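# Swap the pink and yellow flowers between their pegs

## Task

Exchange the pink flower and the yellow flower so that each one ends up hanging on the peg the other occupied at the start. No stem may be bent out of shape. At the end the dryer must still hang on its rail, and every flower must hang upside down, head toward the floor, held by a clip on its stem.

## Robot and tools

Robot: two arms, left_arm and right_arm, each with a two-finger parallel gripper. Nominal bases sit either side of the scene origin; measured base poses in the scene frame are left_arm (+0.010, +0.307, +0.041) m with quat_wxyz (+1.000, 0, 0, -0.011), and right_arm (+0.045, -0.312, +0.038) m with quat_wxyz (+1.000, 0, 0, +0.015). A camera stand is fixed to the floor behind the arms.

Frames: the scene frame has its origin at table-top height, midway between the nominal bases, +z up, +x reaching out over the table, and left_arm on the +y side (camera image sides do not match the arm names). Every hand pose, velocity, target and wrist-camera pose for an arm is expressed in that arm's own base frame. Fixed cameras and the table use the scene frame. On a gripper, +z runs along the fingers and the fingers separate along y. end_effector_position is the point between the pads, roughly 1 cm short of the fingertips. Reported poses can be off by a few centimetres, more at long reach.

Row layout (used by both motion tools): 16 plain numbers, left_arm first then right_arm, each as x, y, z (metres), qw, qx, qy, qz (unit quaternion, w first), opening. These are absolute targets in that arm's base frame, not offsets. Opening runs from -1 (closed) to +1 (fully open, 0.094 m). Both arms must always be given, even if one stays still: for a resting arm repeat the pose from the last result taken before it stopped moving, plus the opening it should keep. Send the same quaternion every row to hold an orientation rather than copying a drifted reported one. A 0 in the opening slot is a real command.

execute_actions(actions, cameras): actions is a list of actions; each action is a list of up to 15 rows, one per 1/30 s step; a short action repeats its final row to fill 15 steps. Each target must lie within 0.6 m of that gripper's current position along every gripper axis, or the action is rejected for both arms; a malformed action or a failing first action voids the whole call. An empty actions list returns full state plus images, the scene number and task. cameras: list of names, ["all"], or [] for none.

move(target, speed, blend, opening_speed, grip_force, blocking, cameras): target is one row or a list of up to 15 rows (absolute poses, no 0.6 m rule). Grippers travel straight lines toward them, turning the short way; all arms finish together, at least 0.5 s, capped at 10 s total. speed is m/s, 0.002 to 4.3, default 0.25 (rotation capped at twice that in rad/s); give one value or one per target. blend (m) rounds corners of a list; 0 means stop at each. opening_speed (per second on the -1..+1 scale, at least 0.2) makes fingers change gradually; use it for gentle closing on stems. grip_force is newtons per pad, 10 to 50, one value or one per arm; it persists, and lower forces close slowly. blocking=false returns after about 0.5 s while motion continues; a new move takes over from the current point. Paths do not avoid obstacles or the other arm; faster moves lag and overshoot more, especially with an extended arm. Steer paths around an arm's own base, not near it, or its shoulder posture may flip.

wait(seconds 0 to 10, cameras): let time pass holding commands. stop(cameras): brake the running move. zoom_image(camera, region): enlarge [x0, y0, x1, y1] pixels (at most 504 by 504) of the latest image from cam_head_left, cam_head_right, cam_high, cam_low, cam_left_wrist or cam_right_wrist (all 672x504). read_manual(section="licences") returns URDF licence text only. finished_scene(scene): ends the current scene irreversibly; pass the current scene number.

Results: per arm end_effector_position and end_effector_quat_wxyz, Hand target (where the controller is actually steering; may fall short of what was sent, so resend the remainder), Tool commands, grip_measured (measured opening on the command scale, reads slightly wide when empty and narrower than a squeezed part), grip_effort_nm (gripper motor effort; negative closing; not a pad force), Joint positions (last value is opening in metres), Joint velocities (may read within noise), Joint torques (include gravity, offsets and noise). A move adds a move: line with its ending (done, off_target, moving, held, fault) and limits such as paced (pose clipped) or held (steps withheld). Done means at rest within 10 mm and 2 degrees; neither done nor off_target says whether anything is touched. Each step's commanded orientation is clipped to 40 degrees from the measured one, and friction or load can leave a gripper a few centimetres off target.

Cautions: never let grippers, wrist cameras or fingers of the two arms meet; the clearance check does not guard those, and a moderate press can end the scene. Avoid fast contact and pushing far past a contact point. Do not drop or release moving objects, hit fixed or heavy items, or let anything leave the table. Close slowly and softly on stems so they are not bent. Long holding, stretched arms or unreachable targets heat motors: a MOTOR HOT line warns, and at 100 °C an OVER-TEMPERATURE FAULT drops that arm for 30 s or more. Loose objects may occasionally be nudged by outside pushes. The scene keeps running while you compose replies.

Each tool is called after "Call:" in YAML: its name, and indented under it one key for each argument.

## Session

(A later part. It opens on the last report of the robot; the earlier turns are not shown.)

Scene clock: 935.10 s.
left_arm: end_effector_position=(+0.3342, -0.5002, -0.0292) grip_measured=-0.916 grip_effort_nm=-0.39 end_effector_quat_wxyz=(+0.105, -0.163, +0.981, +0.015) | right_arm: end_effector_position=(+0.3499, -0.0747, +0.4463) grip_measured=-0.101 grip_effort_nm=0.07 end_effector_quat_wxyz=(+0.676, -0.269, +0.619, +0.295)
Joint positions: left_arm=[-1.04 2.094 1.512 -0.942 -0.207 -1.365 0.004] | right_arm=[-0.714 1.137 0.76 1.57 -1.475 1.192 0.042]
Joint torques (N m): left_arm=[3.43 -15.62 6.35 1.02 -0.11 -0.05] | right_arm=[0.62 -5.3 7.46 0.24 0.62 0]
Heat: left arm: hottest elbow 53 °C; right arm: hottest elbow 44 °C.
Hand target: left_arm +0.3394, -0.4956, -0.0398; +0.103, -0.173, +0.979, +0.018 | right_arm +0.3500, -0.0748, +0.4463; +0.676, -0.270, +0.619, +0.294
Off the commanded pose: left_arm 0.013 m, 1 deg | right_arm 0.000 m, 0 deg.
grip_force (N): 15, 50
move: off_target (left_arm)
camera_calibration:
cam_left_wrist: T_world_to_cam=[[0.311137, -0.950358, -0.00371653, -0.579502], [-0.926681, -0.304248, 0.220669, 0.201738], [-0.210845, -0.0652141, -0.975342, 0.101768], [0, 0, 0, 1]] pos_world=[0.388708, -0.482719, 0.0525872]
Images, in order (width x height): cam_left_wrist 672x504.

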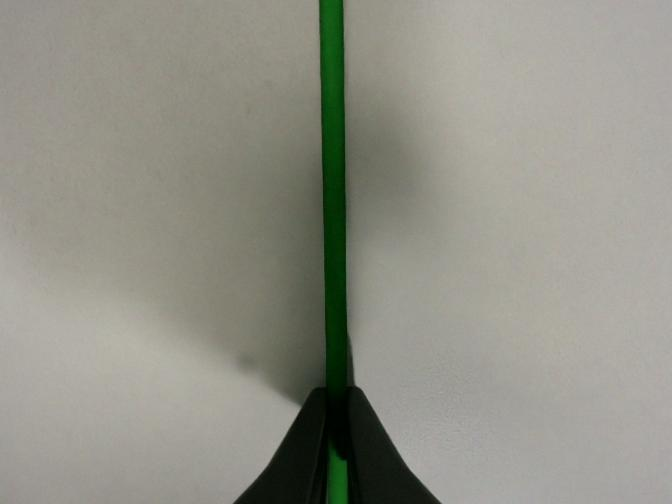

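Call:
move:
  target:
    - [0.3395, -0.4958, 0.0400, 0.1029, -0.1727, 0.9794, 0.0182, -1.0, 0.3500, -0.0747, 0.4463, 0.676, -0.270, 0.619, 0.294, -0.1]
    - [0.3000, -0.4700, 0.1600, 0.1029, -0.1727, 0.9794, 0.0182, -1.0, 0.3500, -0.0747, 0.4463, 0.676, -0.270, 0.619, 0.294, -0.1]
    - [0.3500, -0.3800, 0.2300, 0.7324, 0.2400, 0.5519, -0.3185, -1.0, 0.3500, -0.0747, 0.4463, 0.676, -0.270, 0.619, 0.294, -0.1]
  speed: [0.1, 0.2, 0.25]
  blend: [0.02, 0.02, 0]
  cameras: ["cam_left_wrist", "cam_head_left", "cam_head_right", "cam_high", "cam_right_wrist"]

Scene clock: 958.57 s.
left_arm: end_effector_position=(+0.3457, -0.3825, +0.2291) grip_measured=-0.917 grip_effort_nm=-0.42 end_effector_quat_wxyz=(+0.725, +0.241, +0.558, -0.323) | right_arm: end_effector_position=(+0.3499, -0.0747, +0.4463) grip_measured=-0.101 grip_effort_nm=0.08 end_effector_quat_wxyz=(+0.676, -0.269, +0.619, +0.295)
Joint positions: left_arm=[-0.839 1.611 0.504 1.371 -0.011 -0.008 0.004] | right_arm=[-0.714 1.137 0.76 1.57 -1.475 1.192 0.042]
Joint torques (N m): left_arm=[3.25 -7.47 4.94 2.91 0.15 0.17] | right_arm=[0.44 -5.25 7.49 0.27 0.61 -0.01]
Heat: left arm: hottest elbow 52 °C; right arm: hottest elbow 43 °C.
Hand target: left_arm +0.3499, -0.3800, +0.2300; +0.732, +0.240, +0.552, -0.318 | right_arm +0.3500, -0.0748, +0.4463; +0.676, -0.270, +0.619, +0.294
Off the commanded pose: left_arm 0.005 m, 1 deg | right_arm 0.000 m, 0 deg.
grip_force (N): 15, 50
move: done
camera_calibration:
cam_left_wrist: T_world_to_cam=[[-0.732302, -0.680978, -0.00159568, -0.00705379], [-0.114335, 0.125262, -0.985514, 0.351001], [0.671313, -0.721511, -0.169589, -0.376843], [0, 0, 0, 1]] pos_world=[0.287946, -0.320667, 0.281996]
cam_right_wrist: T_world_to_cam=[[0.735362, -0.677617, 0.00882288, -0.312928], [-0.219681, -0.250678, -0.942815, 0.519247], [0.641079, 0.691373, -0.333198, 0.0648038], [0, 0, 0, 1]] pos_world=[0.30264, -0.126685, 0.513908]
Images, in order (width x height): cam_head_left 672x504, cam_head_right 672x504, cam_high 672x504, cam_left_wrist 672x504, cam_right_wrist 672x504.

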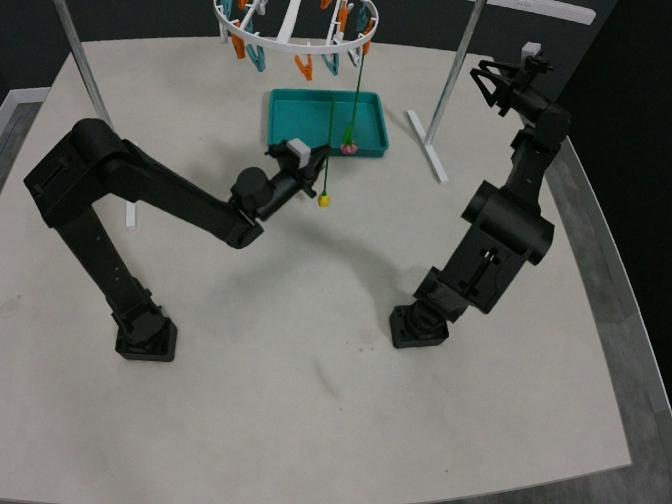

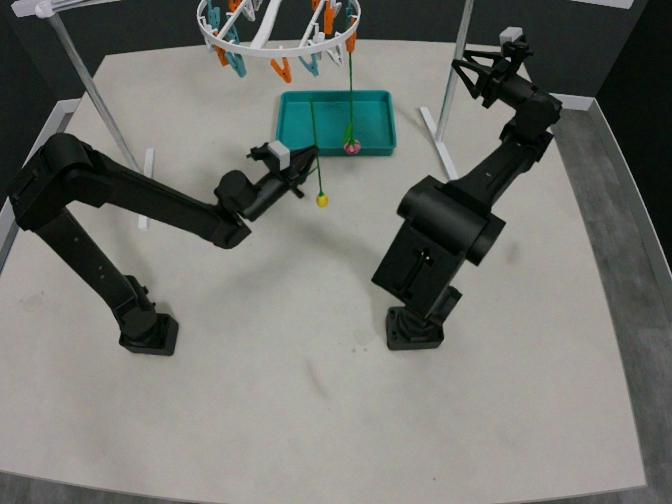

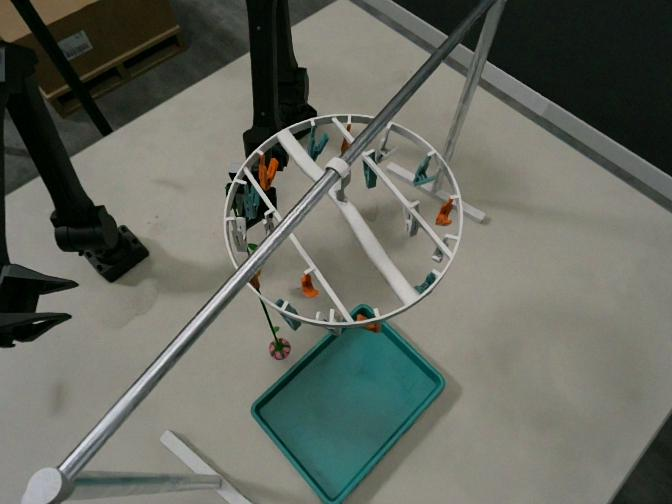

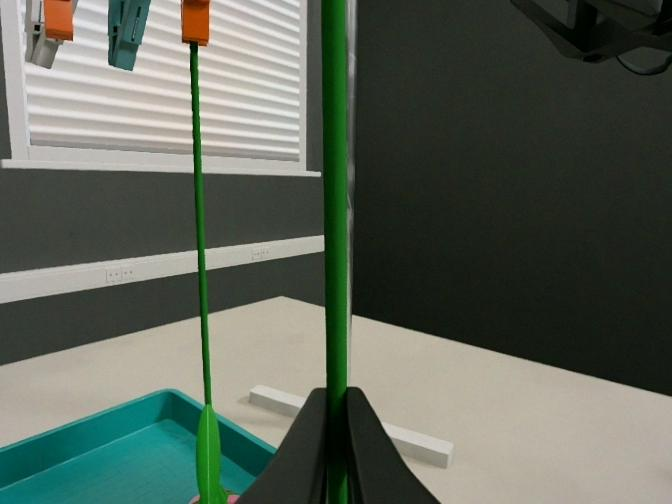

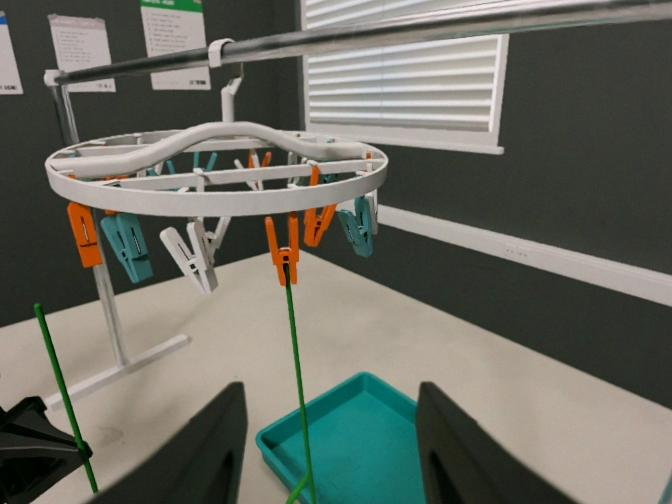

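Call:
zoom_image:
  camera: "cam_high"
  region: [215, 105, 375, 225]

Call:
zoom_image:
  camera: "cam_head_left"
  region: [205, 0, 385, 110]

Call:
zoom_image:
  camera: "cam_head_right"
  region: [190, 0, 370, 110]

Scaled by 3.150 from the camera's 672x504 image, which has a finer 960x720 frame.

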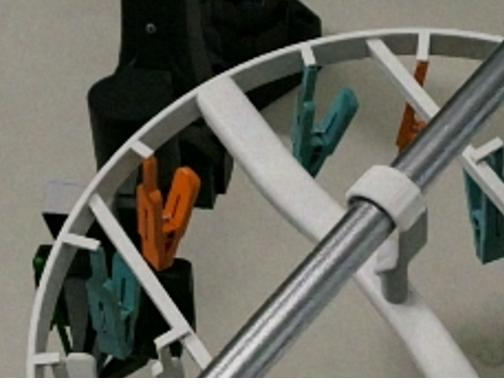

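Scaled by 2.800 from the camera's 672x504 image, which has a finer 960x720 frame.

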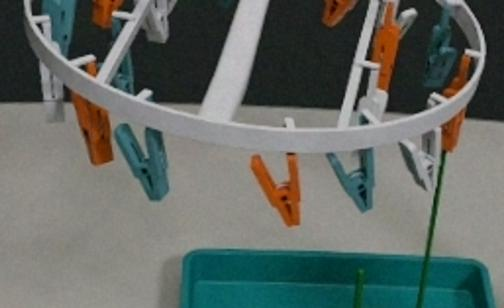

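Scaled by 2.800 from the camera's 672x504 image, which has a finer 960x720 frame.

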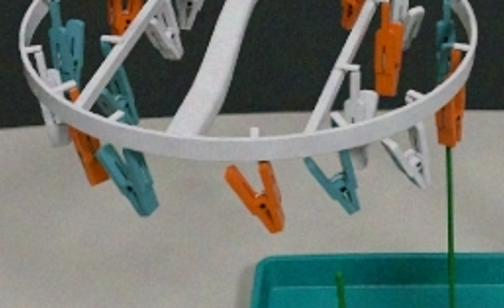

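Call:
move:
  target: [0.4650, -0.2650, 0.2000, 0.7238, 0.2543, 0.5454, -0.3375, -1.0, 0.3500, -0.0747, 0.4463, 0.676, -0.270, 0.619, 0.294, -0.1]
  speed: 0.2
  cameras: ["cam_high", "cam_low"]

Scene clock: 994.80 s.
left_arm: end_effector_position=(+0.4551, -0.2631, +0.1899) grip_measured=-0.917 grip_effort_nm=-0.42 end_effector_quat_wxyz=(+0.712, +0.256, +0.561, -0.335) | right_arm: end_effector_position=(+0.3499, -0.0747, +0.4463) grip_measured=-0.101 grip_effort_nm=0.08 end_effector_quat_wxyz=(+0.676, -0.269, +0.619, +0.295)
Joint positions: left_arm=[-0.369 1.781 0.564 1.49 0.484 -0.141 0.004] | right_arm=[-0.714 1.137 0.76 1.57 -1.475 1.192 0.042]
Joint torques (N m): left_arm=[2.9 -8.82 6.16 2.85 0.07 -0.05] | right_arm=[0.5 -5.36 7.5 0.23 0.61 0]
Heat: left arm: hottest elbow 51 °C; right arm: hottest elbow 43 °C.
Hand target: left_arm +0.4645, -0.2647, +0.1999; +0.724, +0.255, +0.546, -0.337 | right_arm +0.3500, -0.0748, +0.4463; +0.676, -0.270, +0.619, +0.294
Off the commanded pose: left_arm 0.014 m, 2 deg | right_arm 0.000 m, 0 deg.
grip_force (N): 15, 50
move: off_target (left_arm)
Images, in order (width x height): cam_high 672x504, cam_low 672x504.

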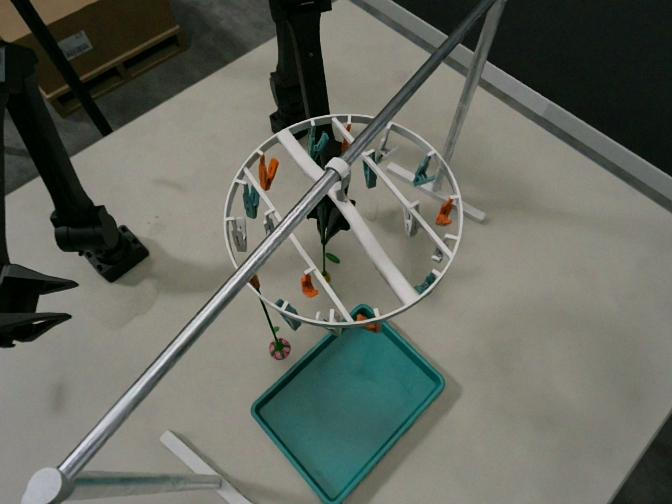

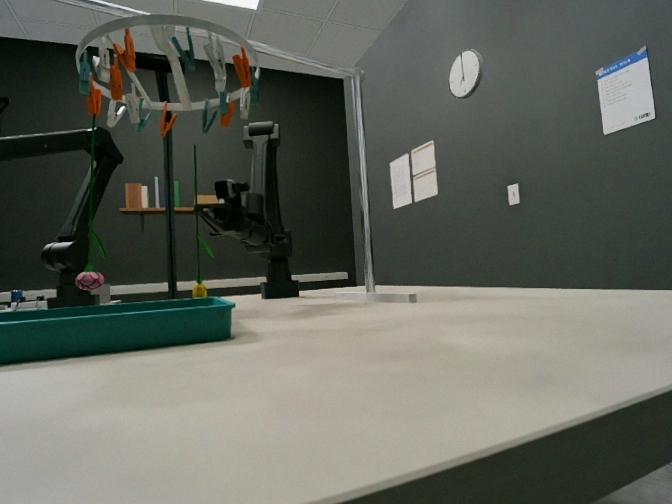

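Call:
move:
  target:
    - [0.4650, -0.2650, 0.2000, 0.7238, 0.2543, 0.5454, -0.3375, -1.0, 0.3300, 0.0600, 0.4600, 0.6942, -0.2717, 0.5826, 0.3237, -0.15]
    - [0.4650, -0.2650, 0.2000, 0.7238, 0.2543, 0.5454, -0.3375, -1.0, 0.2500, 0.2300, 0.4600, 0.7544, -0.1116, 0.6330, 0.1330, -0.15]
    - [0.4650, -0.2650, 0.2000, 0.7238, 0.2543, 0.5454, -0.3375, -1.0, 0.2800, 0.4150, 0.4550, 0.7433, 0.1555, 0.6237, -0.1853, -0.15]
  speed: 0.3
  blend: [0.04, 0.04, 0]
  cameras: ["cam_right_wrist", "cam_high", "cam_head_left"]

Scene clock: 1003.30 s.
left_arm: end_effector_position=(+0.4550, -0.2632, +0.1899) grip_measured=-0.917 grip_effort_nm=-0.42 end_effector_quat_wxyz=(+0.712, +0.256, +0.561, -0.336) | right_arm: end_effector_position=(+0.2754, +0.3763, +0.4327) grip_measured=-0.149 grip_effort_nm=-0.07 end_effector_quat_wxyz=(+0.699, +0.078, +0.703, -0.100)
Joint positions: left_arm=[-0.369 1.781 0.564 1.49 0.485 -0.142 0.004] | right_arm=[1.322 1.332 1.042 0.676 1.575 -0.416 0.04]
Joint torques (N m): left_arm=[2.9 -8.76 6.16 2.82 0.06 -0.06] | right_arm=[0.44 -11.4 7.66 1.18 -0.32 0.05]
Heat: left arm: hottest elbow 50 °C; right arm: hottest elbow 43 °C.
Hand target: left_arm +0.4645, -0.2648, +0.1999; +0.724, +0.255, +0.546, -0.337 | right_arm +0.2749, +0.3738, +0.4313; +0.700, +0.077, +0.703, -0.100
Off the commanded pose: left_arm 0.014 m, 2 deg | right_arm 0.045 m, 17 deg.
grip_force (N): 15, 50
move: held (right_arm; a check stopped the path), off_target (left_arm); limits=held
pose unreachable (right arm): on one or more control steps of this call, first in action 0 (counted from 0), this arm could not follow its commanded pose, so it was not sent that pose on those steps. It may still have moved: this result reports where it is.
cause: moving toward the commanded pose would bring a part of the arm too close to another arm (this arm's gripper housing and the left arm's forearm (the part past joint 3), at the place that arm is still heading or pushing toward).
camera_calibration:
cam_right_wrist: T_world_to_cam=[[-0.24377, -0.969034, 0.0393638, 0.413704], [-0.413223, 0.0670596, -0.908157, 0.521859], [0.877395, -0.237648, -0.416775, 0.116934], [0, 0, 0, 1]] pos_world=[0.213896, 0.393687, 0.50638]
Images, in order (width x height): cam_head_left 672x504, cam_high 672x504, cam_right_wrist 672x504.

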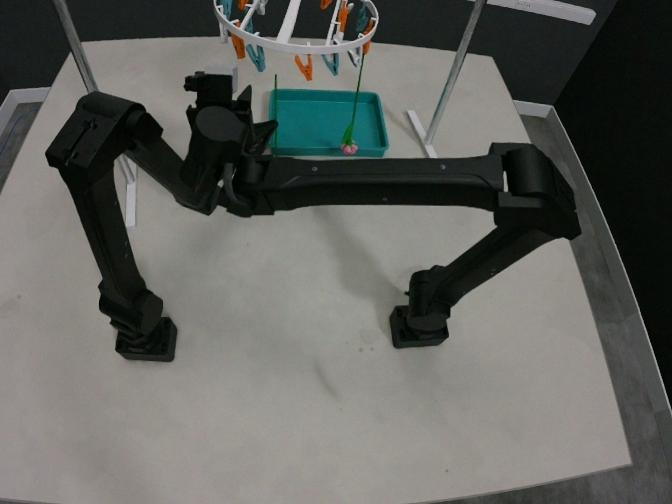

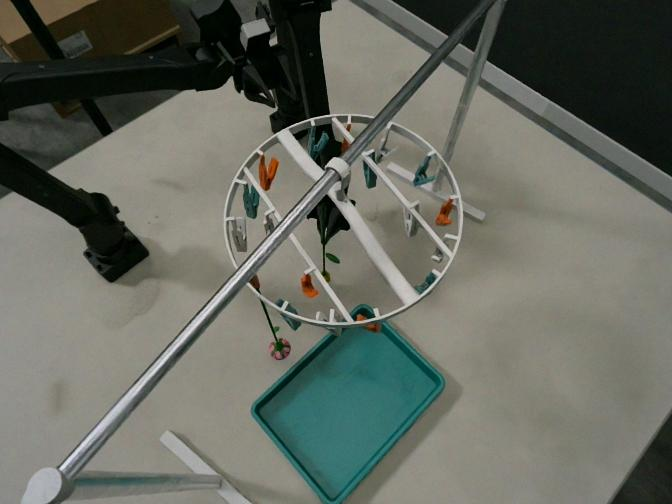

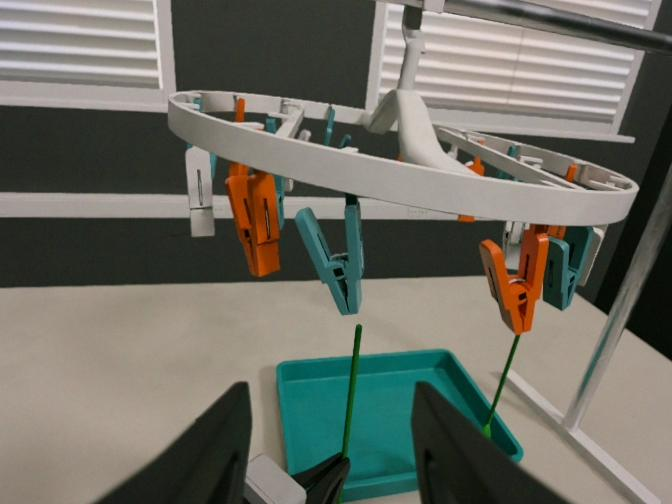

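Call:
zoom_image:
  camera: "cam_right_wrist"
  region: [270, 180, 410, 340]

Scaled by 3.150 from the camera's 672x504 image, which has a finer 960x720 frame.

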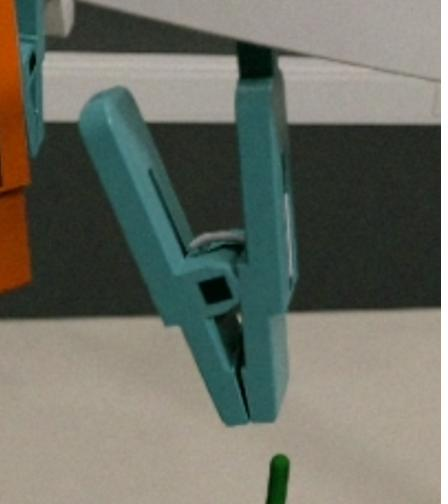

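Call:
move:
  target:
    - [0.4650, -0.2650, 0.2000, 0.7238, 0.2543, 0.5454, -0.3375, -1.0, 0.3200, 0.3700, 0.4560, 0.7449, 0.1501, 0.6250, -0.1788, -0.22]
    - [0.4650, -0.2650, 0.2000, 0.7238, 0.2543, 0.5454, -0.3375, -1.0, 0.3430, 0.3700, 0.4560, 0.7449, 0.1501, 0.6250, -0.1788, -0.22]
  speed: 0.12
  blend: [0.02, 0]
  cameras: ["cam_right_wrist", "cam_high"]

Scene clock: 1027.10 s.
left_arm: end_effector_position=(+0.4550, -0.2632, +0.1899) grip_measured=-0.917 grip_effort_nm=-0.42 end_effector_quat_wxyz=(+0.712, +0.256, +0.561, -0.336) | right_arm: end_effector_position=(+0.3372, +0.3634, +0.4357) grip_measured=-0.219 grip_effort_nm=-0.07 end_effector_quat_wxyz=(+0.688, +0.116, +0.698, -0.160)
Joint positions: left_arm=[-0.369 1.781 0.564 1.49 0.485 -0.142 0.004] | right_arm=[1.182 1.409 1.131 0.63 1.575 -0.416 0.037]
Joint torques (N m): left_arm=[2.9 -8.82 6.17 2.84 0.06 -0.06] | right_arm=[0.21 -11.4 12.62 1.26 -0.27 0.14]
Heat: left arm: hottest elbow 49 °C; right arm: hottest elbow 45 °C.
Hand target: left_arm +0.4645, -0.2648, +0.1999; +0.724, +0.255, +0.546, -0.337 | right_arm +0.3424, +0.3687, +0.4556; +0.692, +0.137, +0.694, -0.142
Off the commanded pose: left_arm 0.014 m, 2 deg | right_arm 0.022 m, 12 deg.
grip_force (N): 15, 50
move: off_target (left_arm, right_arm); blend cut to 0.0115 m at target 1
camera_calibration:
cam_right_wrist: T_world_to_cam=[[-0.376219, -0.923689, 0.0725082, 0.42984], [-0.411333, 0.096387, -0.906374, 0.538916], [0.83022, -0.37082, -0.416207, 0.125001], [0, 0, 0, 1]] pos_world=[0.279609, 0.391447, 0.509319]
Images, in order (width x height): cam_high 672x504, cam_right_wrist 672x504.

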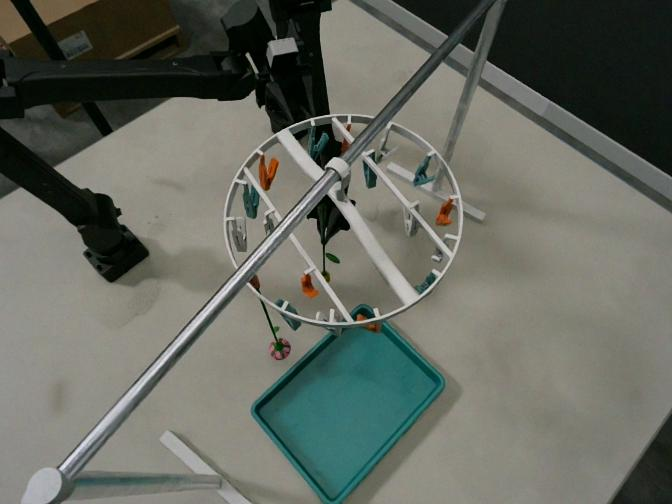

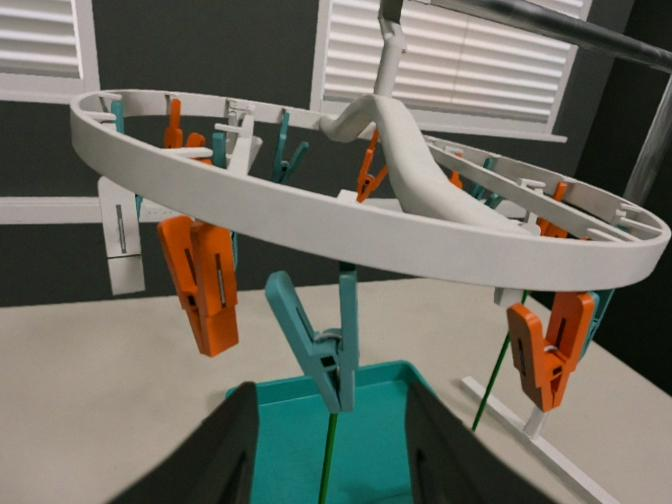

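Call:
zoom_image:
  camera: "cam_right_wrist"
  region: [240, 250, 420, 430]

Scaled by 2.800 from the camera's 672x504 image, which has a finer 960x720 frame.

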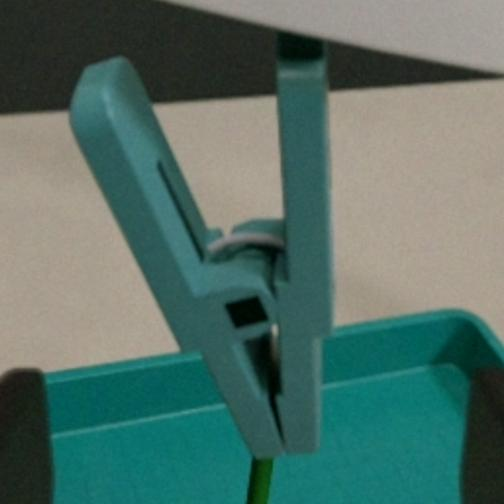

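Call:
move:
  target: [0.4650, -0.2650, 0.2000, 0.7238, 0.2543, 0.5454, -0.3375, -1.0, 0.3930, 0.3495, 0.4525, 0.7479, 0.1391, 0.6276, -0.1658, -0.22]
  speed: 0.08
  cameras: ["cam_right_wrist"]

Call:
zoom_image:
  camera: "cam_right_wrist"
  region: [180, 280, 460, 504]

Scene clock: 1040.87 s.
left_arm: end_effector_position=(+0.4550, -0.2632, +0.1899) grip_measured=-0.917 grip_effort_nm=-0.42 end_effector_quat_wxyz=(+0.712, +0.256, +0.561, -0.336) | right_arm: end_effector_position=(+0.3855, +0.3458, +0.4388) grip_measured=-0.219 grip_effort_nm=-0.07 end_effector_quat_wxyz=(+0.745, +0.124, +0.633, -0.169)
Joint positions: left_arm=[-0.369 1.781 0.564 1.49 0.485 -0.142 0.004] | right_arm=[1.068 1.586 1.141 1.549 1.383 -1.127 0.037]
Joint torques (N m): left_arm=[2.9 -8.82 6.15 2.82 0.06 -0.06] | right_arm=[-0.15 -12.75 11.08 0.9 -0.69 -0.11]
Heat: left arm: hottest elbow 49 °C; right arm: hottest elbow 47 °C.
Hand target: left_arm +0.4645, -0.2648, +0.1999; +0.724, +0.255, +0.546, -0.337 | right_arm +0.3924, +0.3488, +0.4522; +0.748, +0.138, +0.628, -0.165
Off the commanded pose: left_arm 0.014 m, 2 deg | right_arm 0.016 m, 2 deg.
grip_force (N): 15, 50
move: off_target (left_arm, right_arm)
camera_calibration:
cam_right_wrist: T_world_to_cam=[[-0.405434, -0.913276, 0.0393789, 0.45377], [-0.251174, 0.0698773, -0.965416, 0.536557], [0.87894, -0.401303, -0.257722, 0.00180794], [0, 0, 0, 1]] pos_world=[0.317154, 0.377649, 0.500598]
Images, in order (width x height): cam_right_wrist 672x504.

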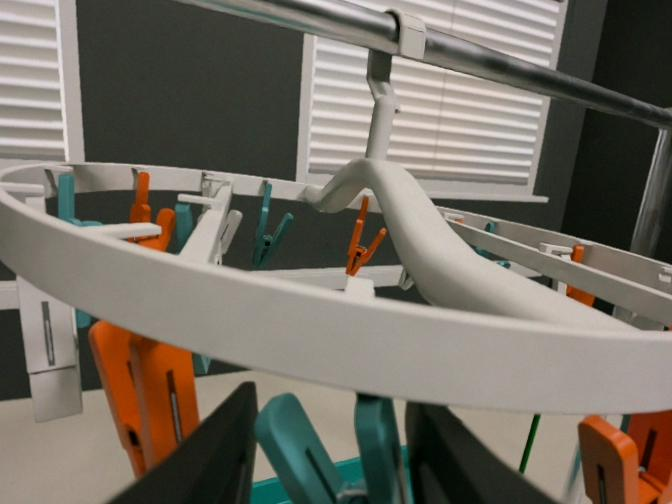

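Scaled by 1.800 from the camera's 672x504 image, which has a finer 960x720 frame.

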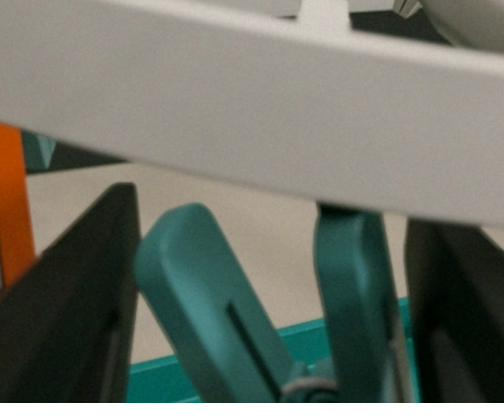

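Call:
move:
  target: [0.4650, -0.2650, 0.2000, 0.7238, 0.2543, 0.5454, -0.3375, -1.0, 0.3930, 0.3495, 0.4500, 0.7364, 0.1772, 0.6179, -0.2112, -0.22]
  speed: 0.08
  cameras: ["cam_right_wrist", "cam_high"]

Call:
zoom_image:
  camera: "cam_right_wrist"
  region: [180, 280, 460, 504]

Scene clock: 1051.40 s.
left_arm: end_effector_position=(+0.4550, -0.2632, +0.1899) grip_measured=-0.917 grip_effort_nm=-0.42 end_effector_quat_wxyz=(+0.712, +0.256, +0.561, -0.336) | right_arm: end_effector_position=(+0.3866, +0.3451, +0.4377) grip_measured=-0.219 grip_effort_nm=-0.07 end_effector_quat_wxyz=(+0.730, +0.130, +0.646, -0.181)
Joint positions: left_arm=[-0.369 1.781 0.564 1.49 0.485 -0.142 0.004] | right_arm=[1.068 1.597 1.167 1.57 1.427 -1.18 0.037]
Joint torques (N m): left_arm=[2.9 -8.76 6.16 2.84 0.06 -0.06] | right_arm=[-0.03 -12.98 11.11 0.84 -0.53 -0.12]
Heat: left arm: hottest elbow 49 °C; right arm: hottest elbow 47 °C.
Hand target: left_arm +0.4645, -0.2648, +0.1999; +0.724, +0.255, +0.546, -0.337 | right_arm +0.3929, +0.3486, +0.4499; +0.731, +0.144, +0.643, -0.176
Off the commanded pose: left_arm 0.014 m, 2 deg | right_arm 0.015 m, 7 deg.
joint sent to its limit (right arm) — joint 4 (wrist pitch), upper limit. The joint targets are off in orientation, not in position.
grip_force (N): 15, 50
move: off_target (left_arm, right_arm)
camera_calibration:
cam_right_wrist: T_world_to_cam=[[-0.428143, -0.902143, 0.053201, 0.452481], [-0.287085, 0.0799541, -0.954562, 0.541534], [0.856899, -0.423963, -0.293224, 0.0321726], [0, 0, 0, 1]] pos_world=[0.321625, 0.378545, 0.502289]
Images, in order (width x height): cam_high 672x504, cam_right_wrist 672x504.

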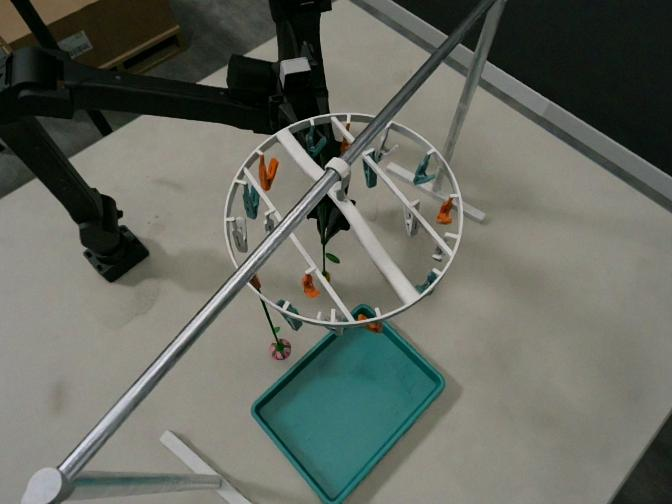

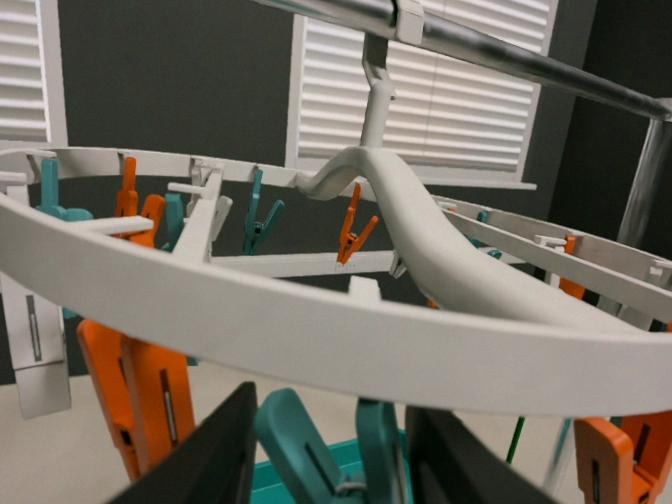

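Scaled by 1.800 from the camera's 672x504 image, which has a finer 960x720 frame.

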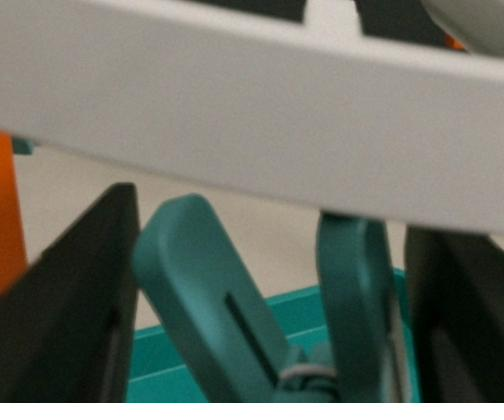

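Call:
move:
  target: [0.4650, -0.2650, 0.2000, 0.7238, 0.2543, 0.5454, -0.3375, -1.0, 0.3930, 0.3500, 0.4500, 0.6797, 0.1949, 0.6797, -0.1949, -0.22]
  speed: 0.08
  cameras: ["cam_right_wrist"]

Call:
zoom_image:
  camera: "cam_right_wrist"
  region: [180, 280, 460, 504]

Scene clock: 1060.40 s.
left_arm: end_effector_position=(+0.4550, -0.2632, +0.1899) grip_measured=-0.917 grip_effort_nm=-0.42 end_effector_quat_wxyz=(+0.712, +0.256, +0.561, -0.336) | right_arm: end_effector_position=(+0.3885, +0.3448, +0.4364) grip_measured=-0.219 grip_effort_nm=-0.07 end_effector_quat_wxyz=(+0.676, +0.162, +0.692, -0.192)
Joint positions: left_arm=[-0.369 1.781 0.564 1.49 0.485 -0.142 0.004] | right_arm=[1.068 1.608 1.244 1.534 1.583 -1.216 0.037]
Joint torques (N m): left_arm=[2.9 -8.76 6.16 2.84 0.07 -0.06] | right_arm=[0.44 -14.1 11 0.01 -0.56 0.18]
Heat: left arm: hottest elbow 49 °C; right arm: hottest elbow 49 °C.
Hand target: left_arm +0.4645, -0.2648, +0.1999; +0.724, +0.255, +0.546, -0.337 | right_arm +0.3928, +0.3491, +0.4499; +0.679, +0.180, +0.689, -0.178
Off the commanded pose: left_arm 0.014 m, 2 deg | right_arm 0.015 m, 4 deg.
joint sent to its limit (right arm) — joint 5 (wrist yaw), upper limit. The joint targets are off in orientation, not in position.
grip_force (N): 15, 50
move: off_target (left_arm, right_arm)
camera_calibration:
cam_right_wrist: T_world_to_cam=[[-0.479375, -0.875839, 0.0557281, 0.462841], [-0.397854, 0.160281, -0.903339, 0.533783], [0.782248, -0.45521, -0.425291, 0.127439], [0, 0, 0, 1]] pos_world=[0.334553, 0.37783, 0.510593]
Images, in order (width x height): cam_right_wrist 672x504.

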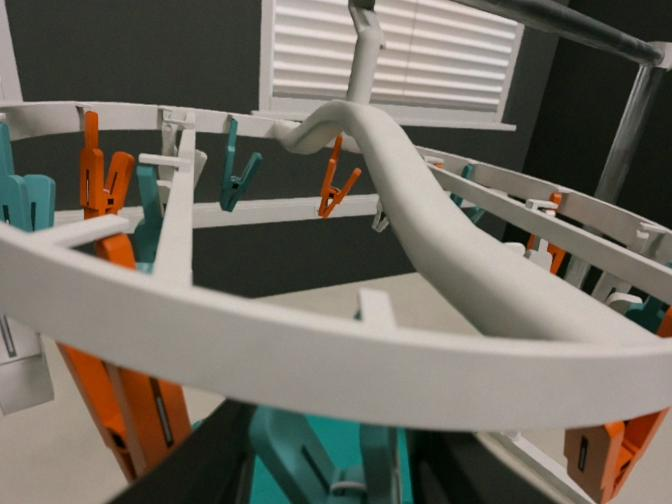

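Scaled by 1.800 from the camera's 672x504 image, which has a finer 960x720 frame.

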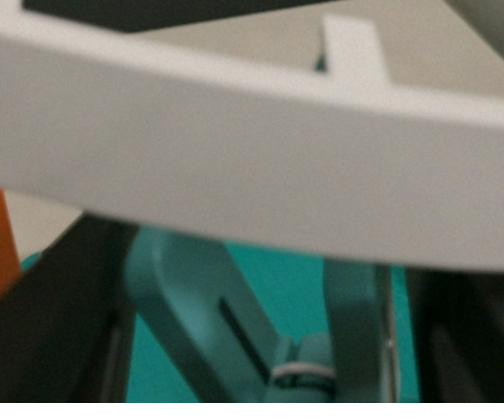

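Call:
zoom_image:
  camera: "cam_right_wrist"
  region: [300, 270, 440, 350]

Call:
zoom_image:
  camera: "cam_right_wrist"
  region: [230, 390, 430, 504]

Scaled by 3.600 from the camera's 672x504 image, which has a finer 960x720 frame.

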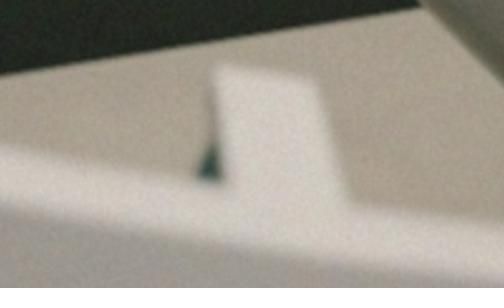

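Scaled by 2.520 from the camera's 672x504 image, which has a finer 960x720 frame.

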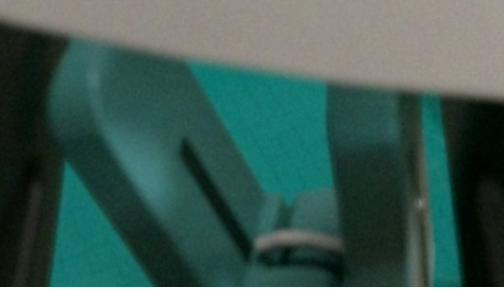

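Call:
move:
  target: [0.4650, -0.2650, 0.2000, 0.7238, 0.2543, 0.5454, -0.3375, -1.0, 0.3930, 0.3500, 0.4500, 0.6797, 0.1949, 0.6797, -0.1949, -0.6]
  speed: 0.08
  opening_speed: 0.5
  cameras: ["cam_right_wrist", "cam_low"]

Call:
zoom_image:
  camera: "cam_right_wrist"
  region: [230, 390, 430, 504]

Call:
zoom_image:
  camera: "cam_low"
  region: [160, 80, 240, 160]

Scene clock: 1074.30 s.
left_arm: end_effector_position=(+0.4550, -0.2632, +0.1899) grip_measured=-0.917 grip_effort_nm=-0.42 end_effector_quat_wxyz=(+0.712, +0.256, +0.561, -0.336) | right_arm: end_effector_position=(+0.3892, +0.3462, +0.4356) grip_measured=-0.593 grip_effort_nm=-0.73 end_effector_quat_wxyz=(+0.676, +0.163, +0.692, -0.192)
Joint positions: left_arm=[-0.369 1.781 0.564 1.49 0.485 -0.142 0.004] | right_arm=[1.068 1.608 1.244 1.51 1.584 -1.19 0.019]
Joint torques (N m): left_arm=[2.9 -8.82 6.15 2.84 0.06 -0.06] | right_arm=[0.26 -14.45 10.81 -0.05 -0.57 0.18]
Heat: left arm: hottest elbow 49 °C; right arm: hottest elbow 51 °C.
Hand target: left_arm +0.4645, -0.2648, +0.1999; +0.724, +0.255, +0.546, -0.337 | right_arm +0.3928, +0.3492, +0.4499; +0.679, +0.180, +0.689, -0.178
Off the commanded pose: left_arm 0.014 m, 2 deg | right_arm 0.015 m, 4 deg.
joint sent to its limit (right arm) — joint 5 (wrist yaw), upper limit. The joint targets are off in orientation, not in position.
grip_force (N): 15, 50
move: off_target (left_arm, right_arm)
camera_calibration:
cam_right_wrist: T_world_to_cam=[[-0.47998, -0.87565, 0.0534362, 0.465566], [-0.397225, 0.162618, -0.903198, 0.532065], [0.782196, -0.454744, -0.425884, 0.127282], [0, 0, 0, 1]] pos_world=[0.335252, 0.37903, 0.509889]
Images, in order (width x height): cam_low 672x504, cam_right_wrist 672x504.

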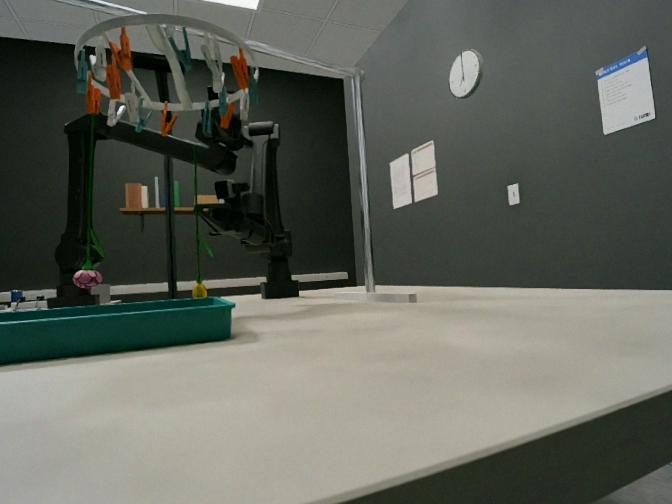

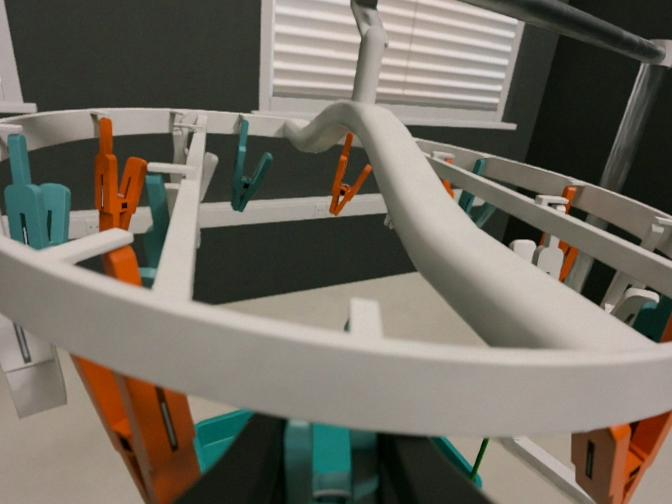

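Scaled by 2.520 from the camera's 672x504 image, which has a finer 960x720 frame.

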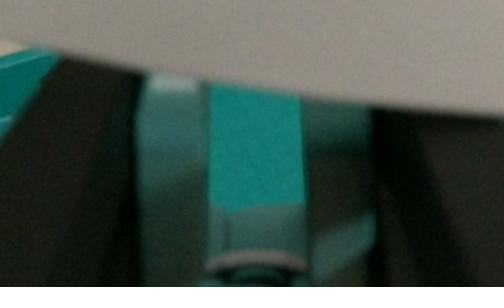

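Scaled by 6.300 from the camera's 672x504 image, which has a finer 960x720 frame.

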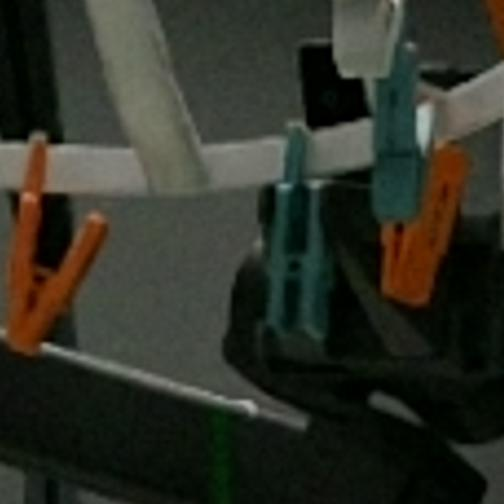

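Call:
move:
  target:
    - [0.4460, -0.2440, 0.2050, 0.7238, 0.2543, 0.5454, -0.3375, -1.0, 0.3930, 0.3500, 0.4500, 0.6797, 0.1949, 0.6797, -0.1949, -0.6]
    - [0.4470, -0.2440, 0.2780, 0.7238, 0.2543, 0.5454, -0.3375, -1.0, 0.3930, 0.3500, 0.4500, 0.6797, 0.1949, 0.6797, -0.1949, -0.6]
  speed: 0.08
  cameras: ["cam_right_wrist", "cam_low", "cam_high"]

Call:
zoom_image:
  camera: "cam_right_wrist"
  region: [230, 390, 430, 504]

Call:
zoom_image:
  camera: "cam_low"
  region: [160, 80, 240, 160]

Scene clock: 1098.90 s.
left_arm: end_effector_position=(+0.4388, -0.2469, +0.2598) grip_measured=-0.917 grip_effort_nm=-0.42 end_effector_quat_wxyz=(+0.713, +0.257, +0.557, -0.339) | right_arm: end_effector_position=(+0.3906, +0.3475, +0.4346) grip_measured=-0.593 grip_effort_nm=-0.78 end_effector_quat_wxyz=(+0.676, +0.163, +0.692, -0.192)
Joint positions: left_arm=[-0.339 1.509 0.532 1.265 0.519 -0.158 0.004] | right_arm=[1.067 1.608 1.244 1.477 1.584 -1.158 0.019]
Joint torques (N m): left_arm=[3.43 -9.23 7.45 1.5 0.06 -0.04] | right_arm=[0.44 -15.15 10.44 -0.02 -0.57 0.17]
Heat: left arm: hottest elbow 49 °C; right arm: hottest elbow 53 °C.
Hand target: left_arm +0.4463, -0.2438, +0.2779; +0.724, +0.254, +0.545, -0.338 | right_arm +0.3930, +0.3492, +0.4499; +0.679, +0.180, +0.689, -0.178
Off the commanded pose: left_arm 0.020 m, 2 deg | right_arm 0.016 m, 4 deg.
joint sent to its limit (right arm) — joint 5 (wrist yaw), upper limit. The joint targets are off in orientation, not in position.
grip_force (N): 15, 50
move: off_target (left_arm, right_arm)
camera_calibration:
cam_right_wrist: T_world_to_cam=[[-0.481281, -0.874886, 0.054242, 0.467394], [-0.397184, 0.162494, -0.903239, 0.531477], [0.781417, -0.456256, -0.425697, 0.127067], [0, 0, 0, 1]] pos_world=[0.33675, 0.38053, 0.508791]
Images, in order (width x height): cam_high 672x504, cam_low 672x504, cam_right_wrist 672x504.

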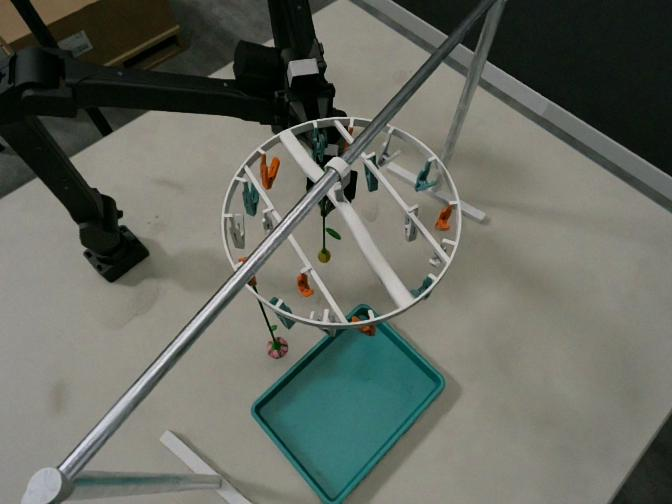

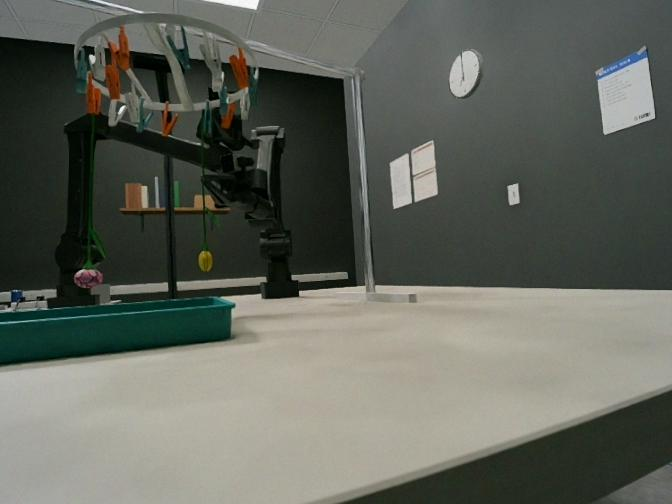

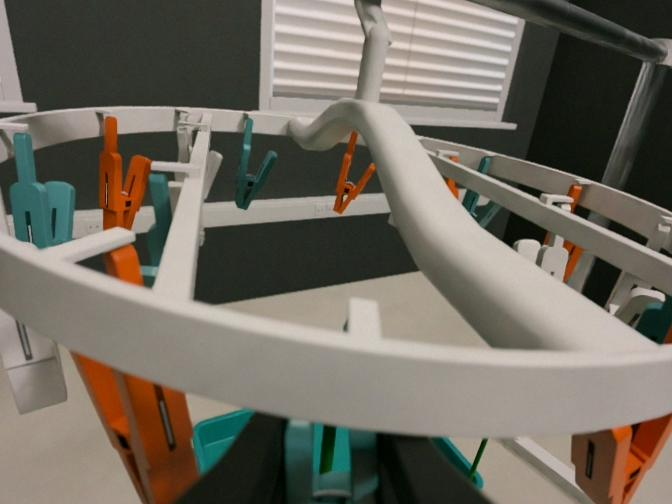

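Scaled by 2.520 from the camera's 672x504 image, which has a finer 960x720 frame.

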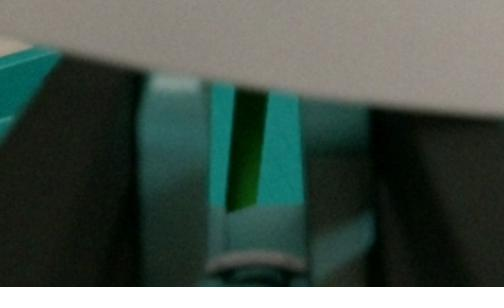

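Scaled by 6.300 from the camera's 672x504 image, which has a finer 960x720 frame.

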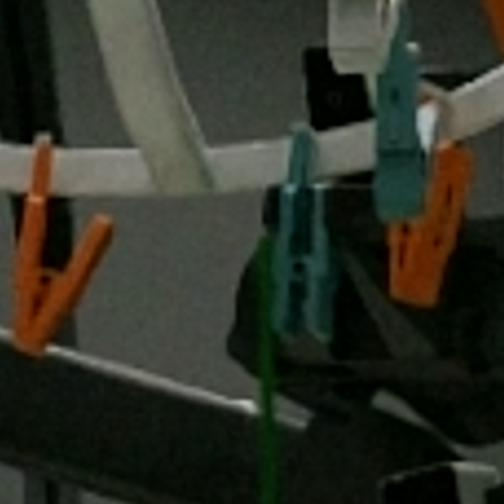

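Call:
zoom_image:
  camera: "cam_right_wrist"
  region: [296, 420, 366, 480]

Call:
zoom_image:
  camera: "cam_low"
  region: [190, 100, 232, 142]

Scaled by 7.200 from the camera's 672x504 image, which has a finer 960x720 frame.

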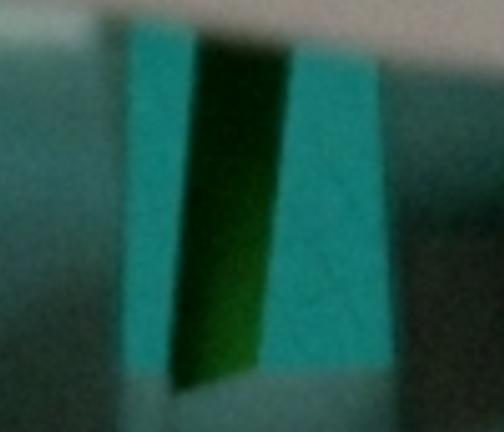

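Scaled by 12.000 from the camera's 672x504 image, which has a finer 960x720 frame.

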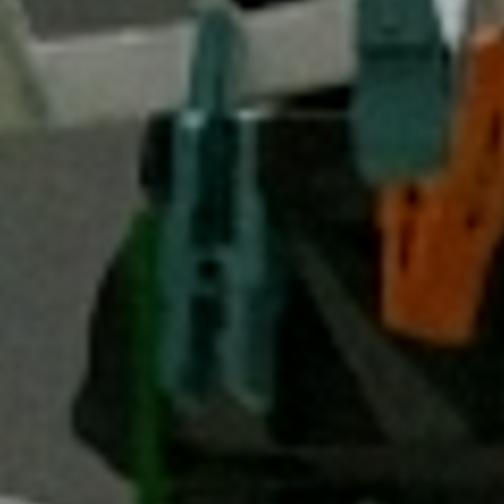

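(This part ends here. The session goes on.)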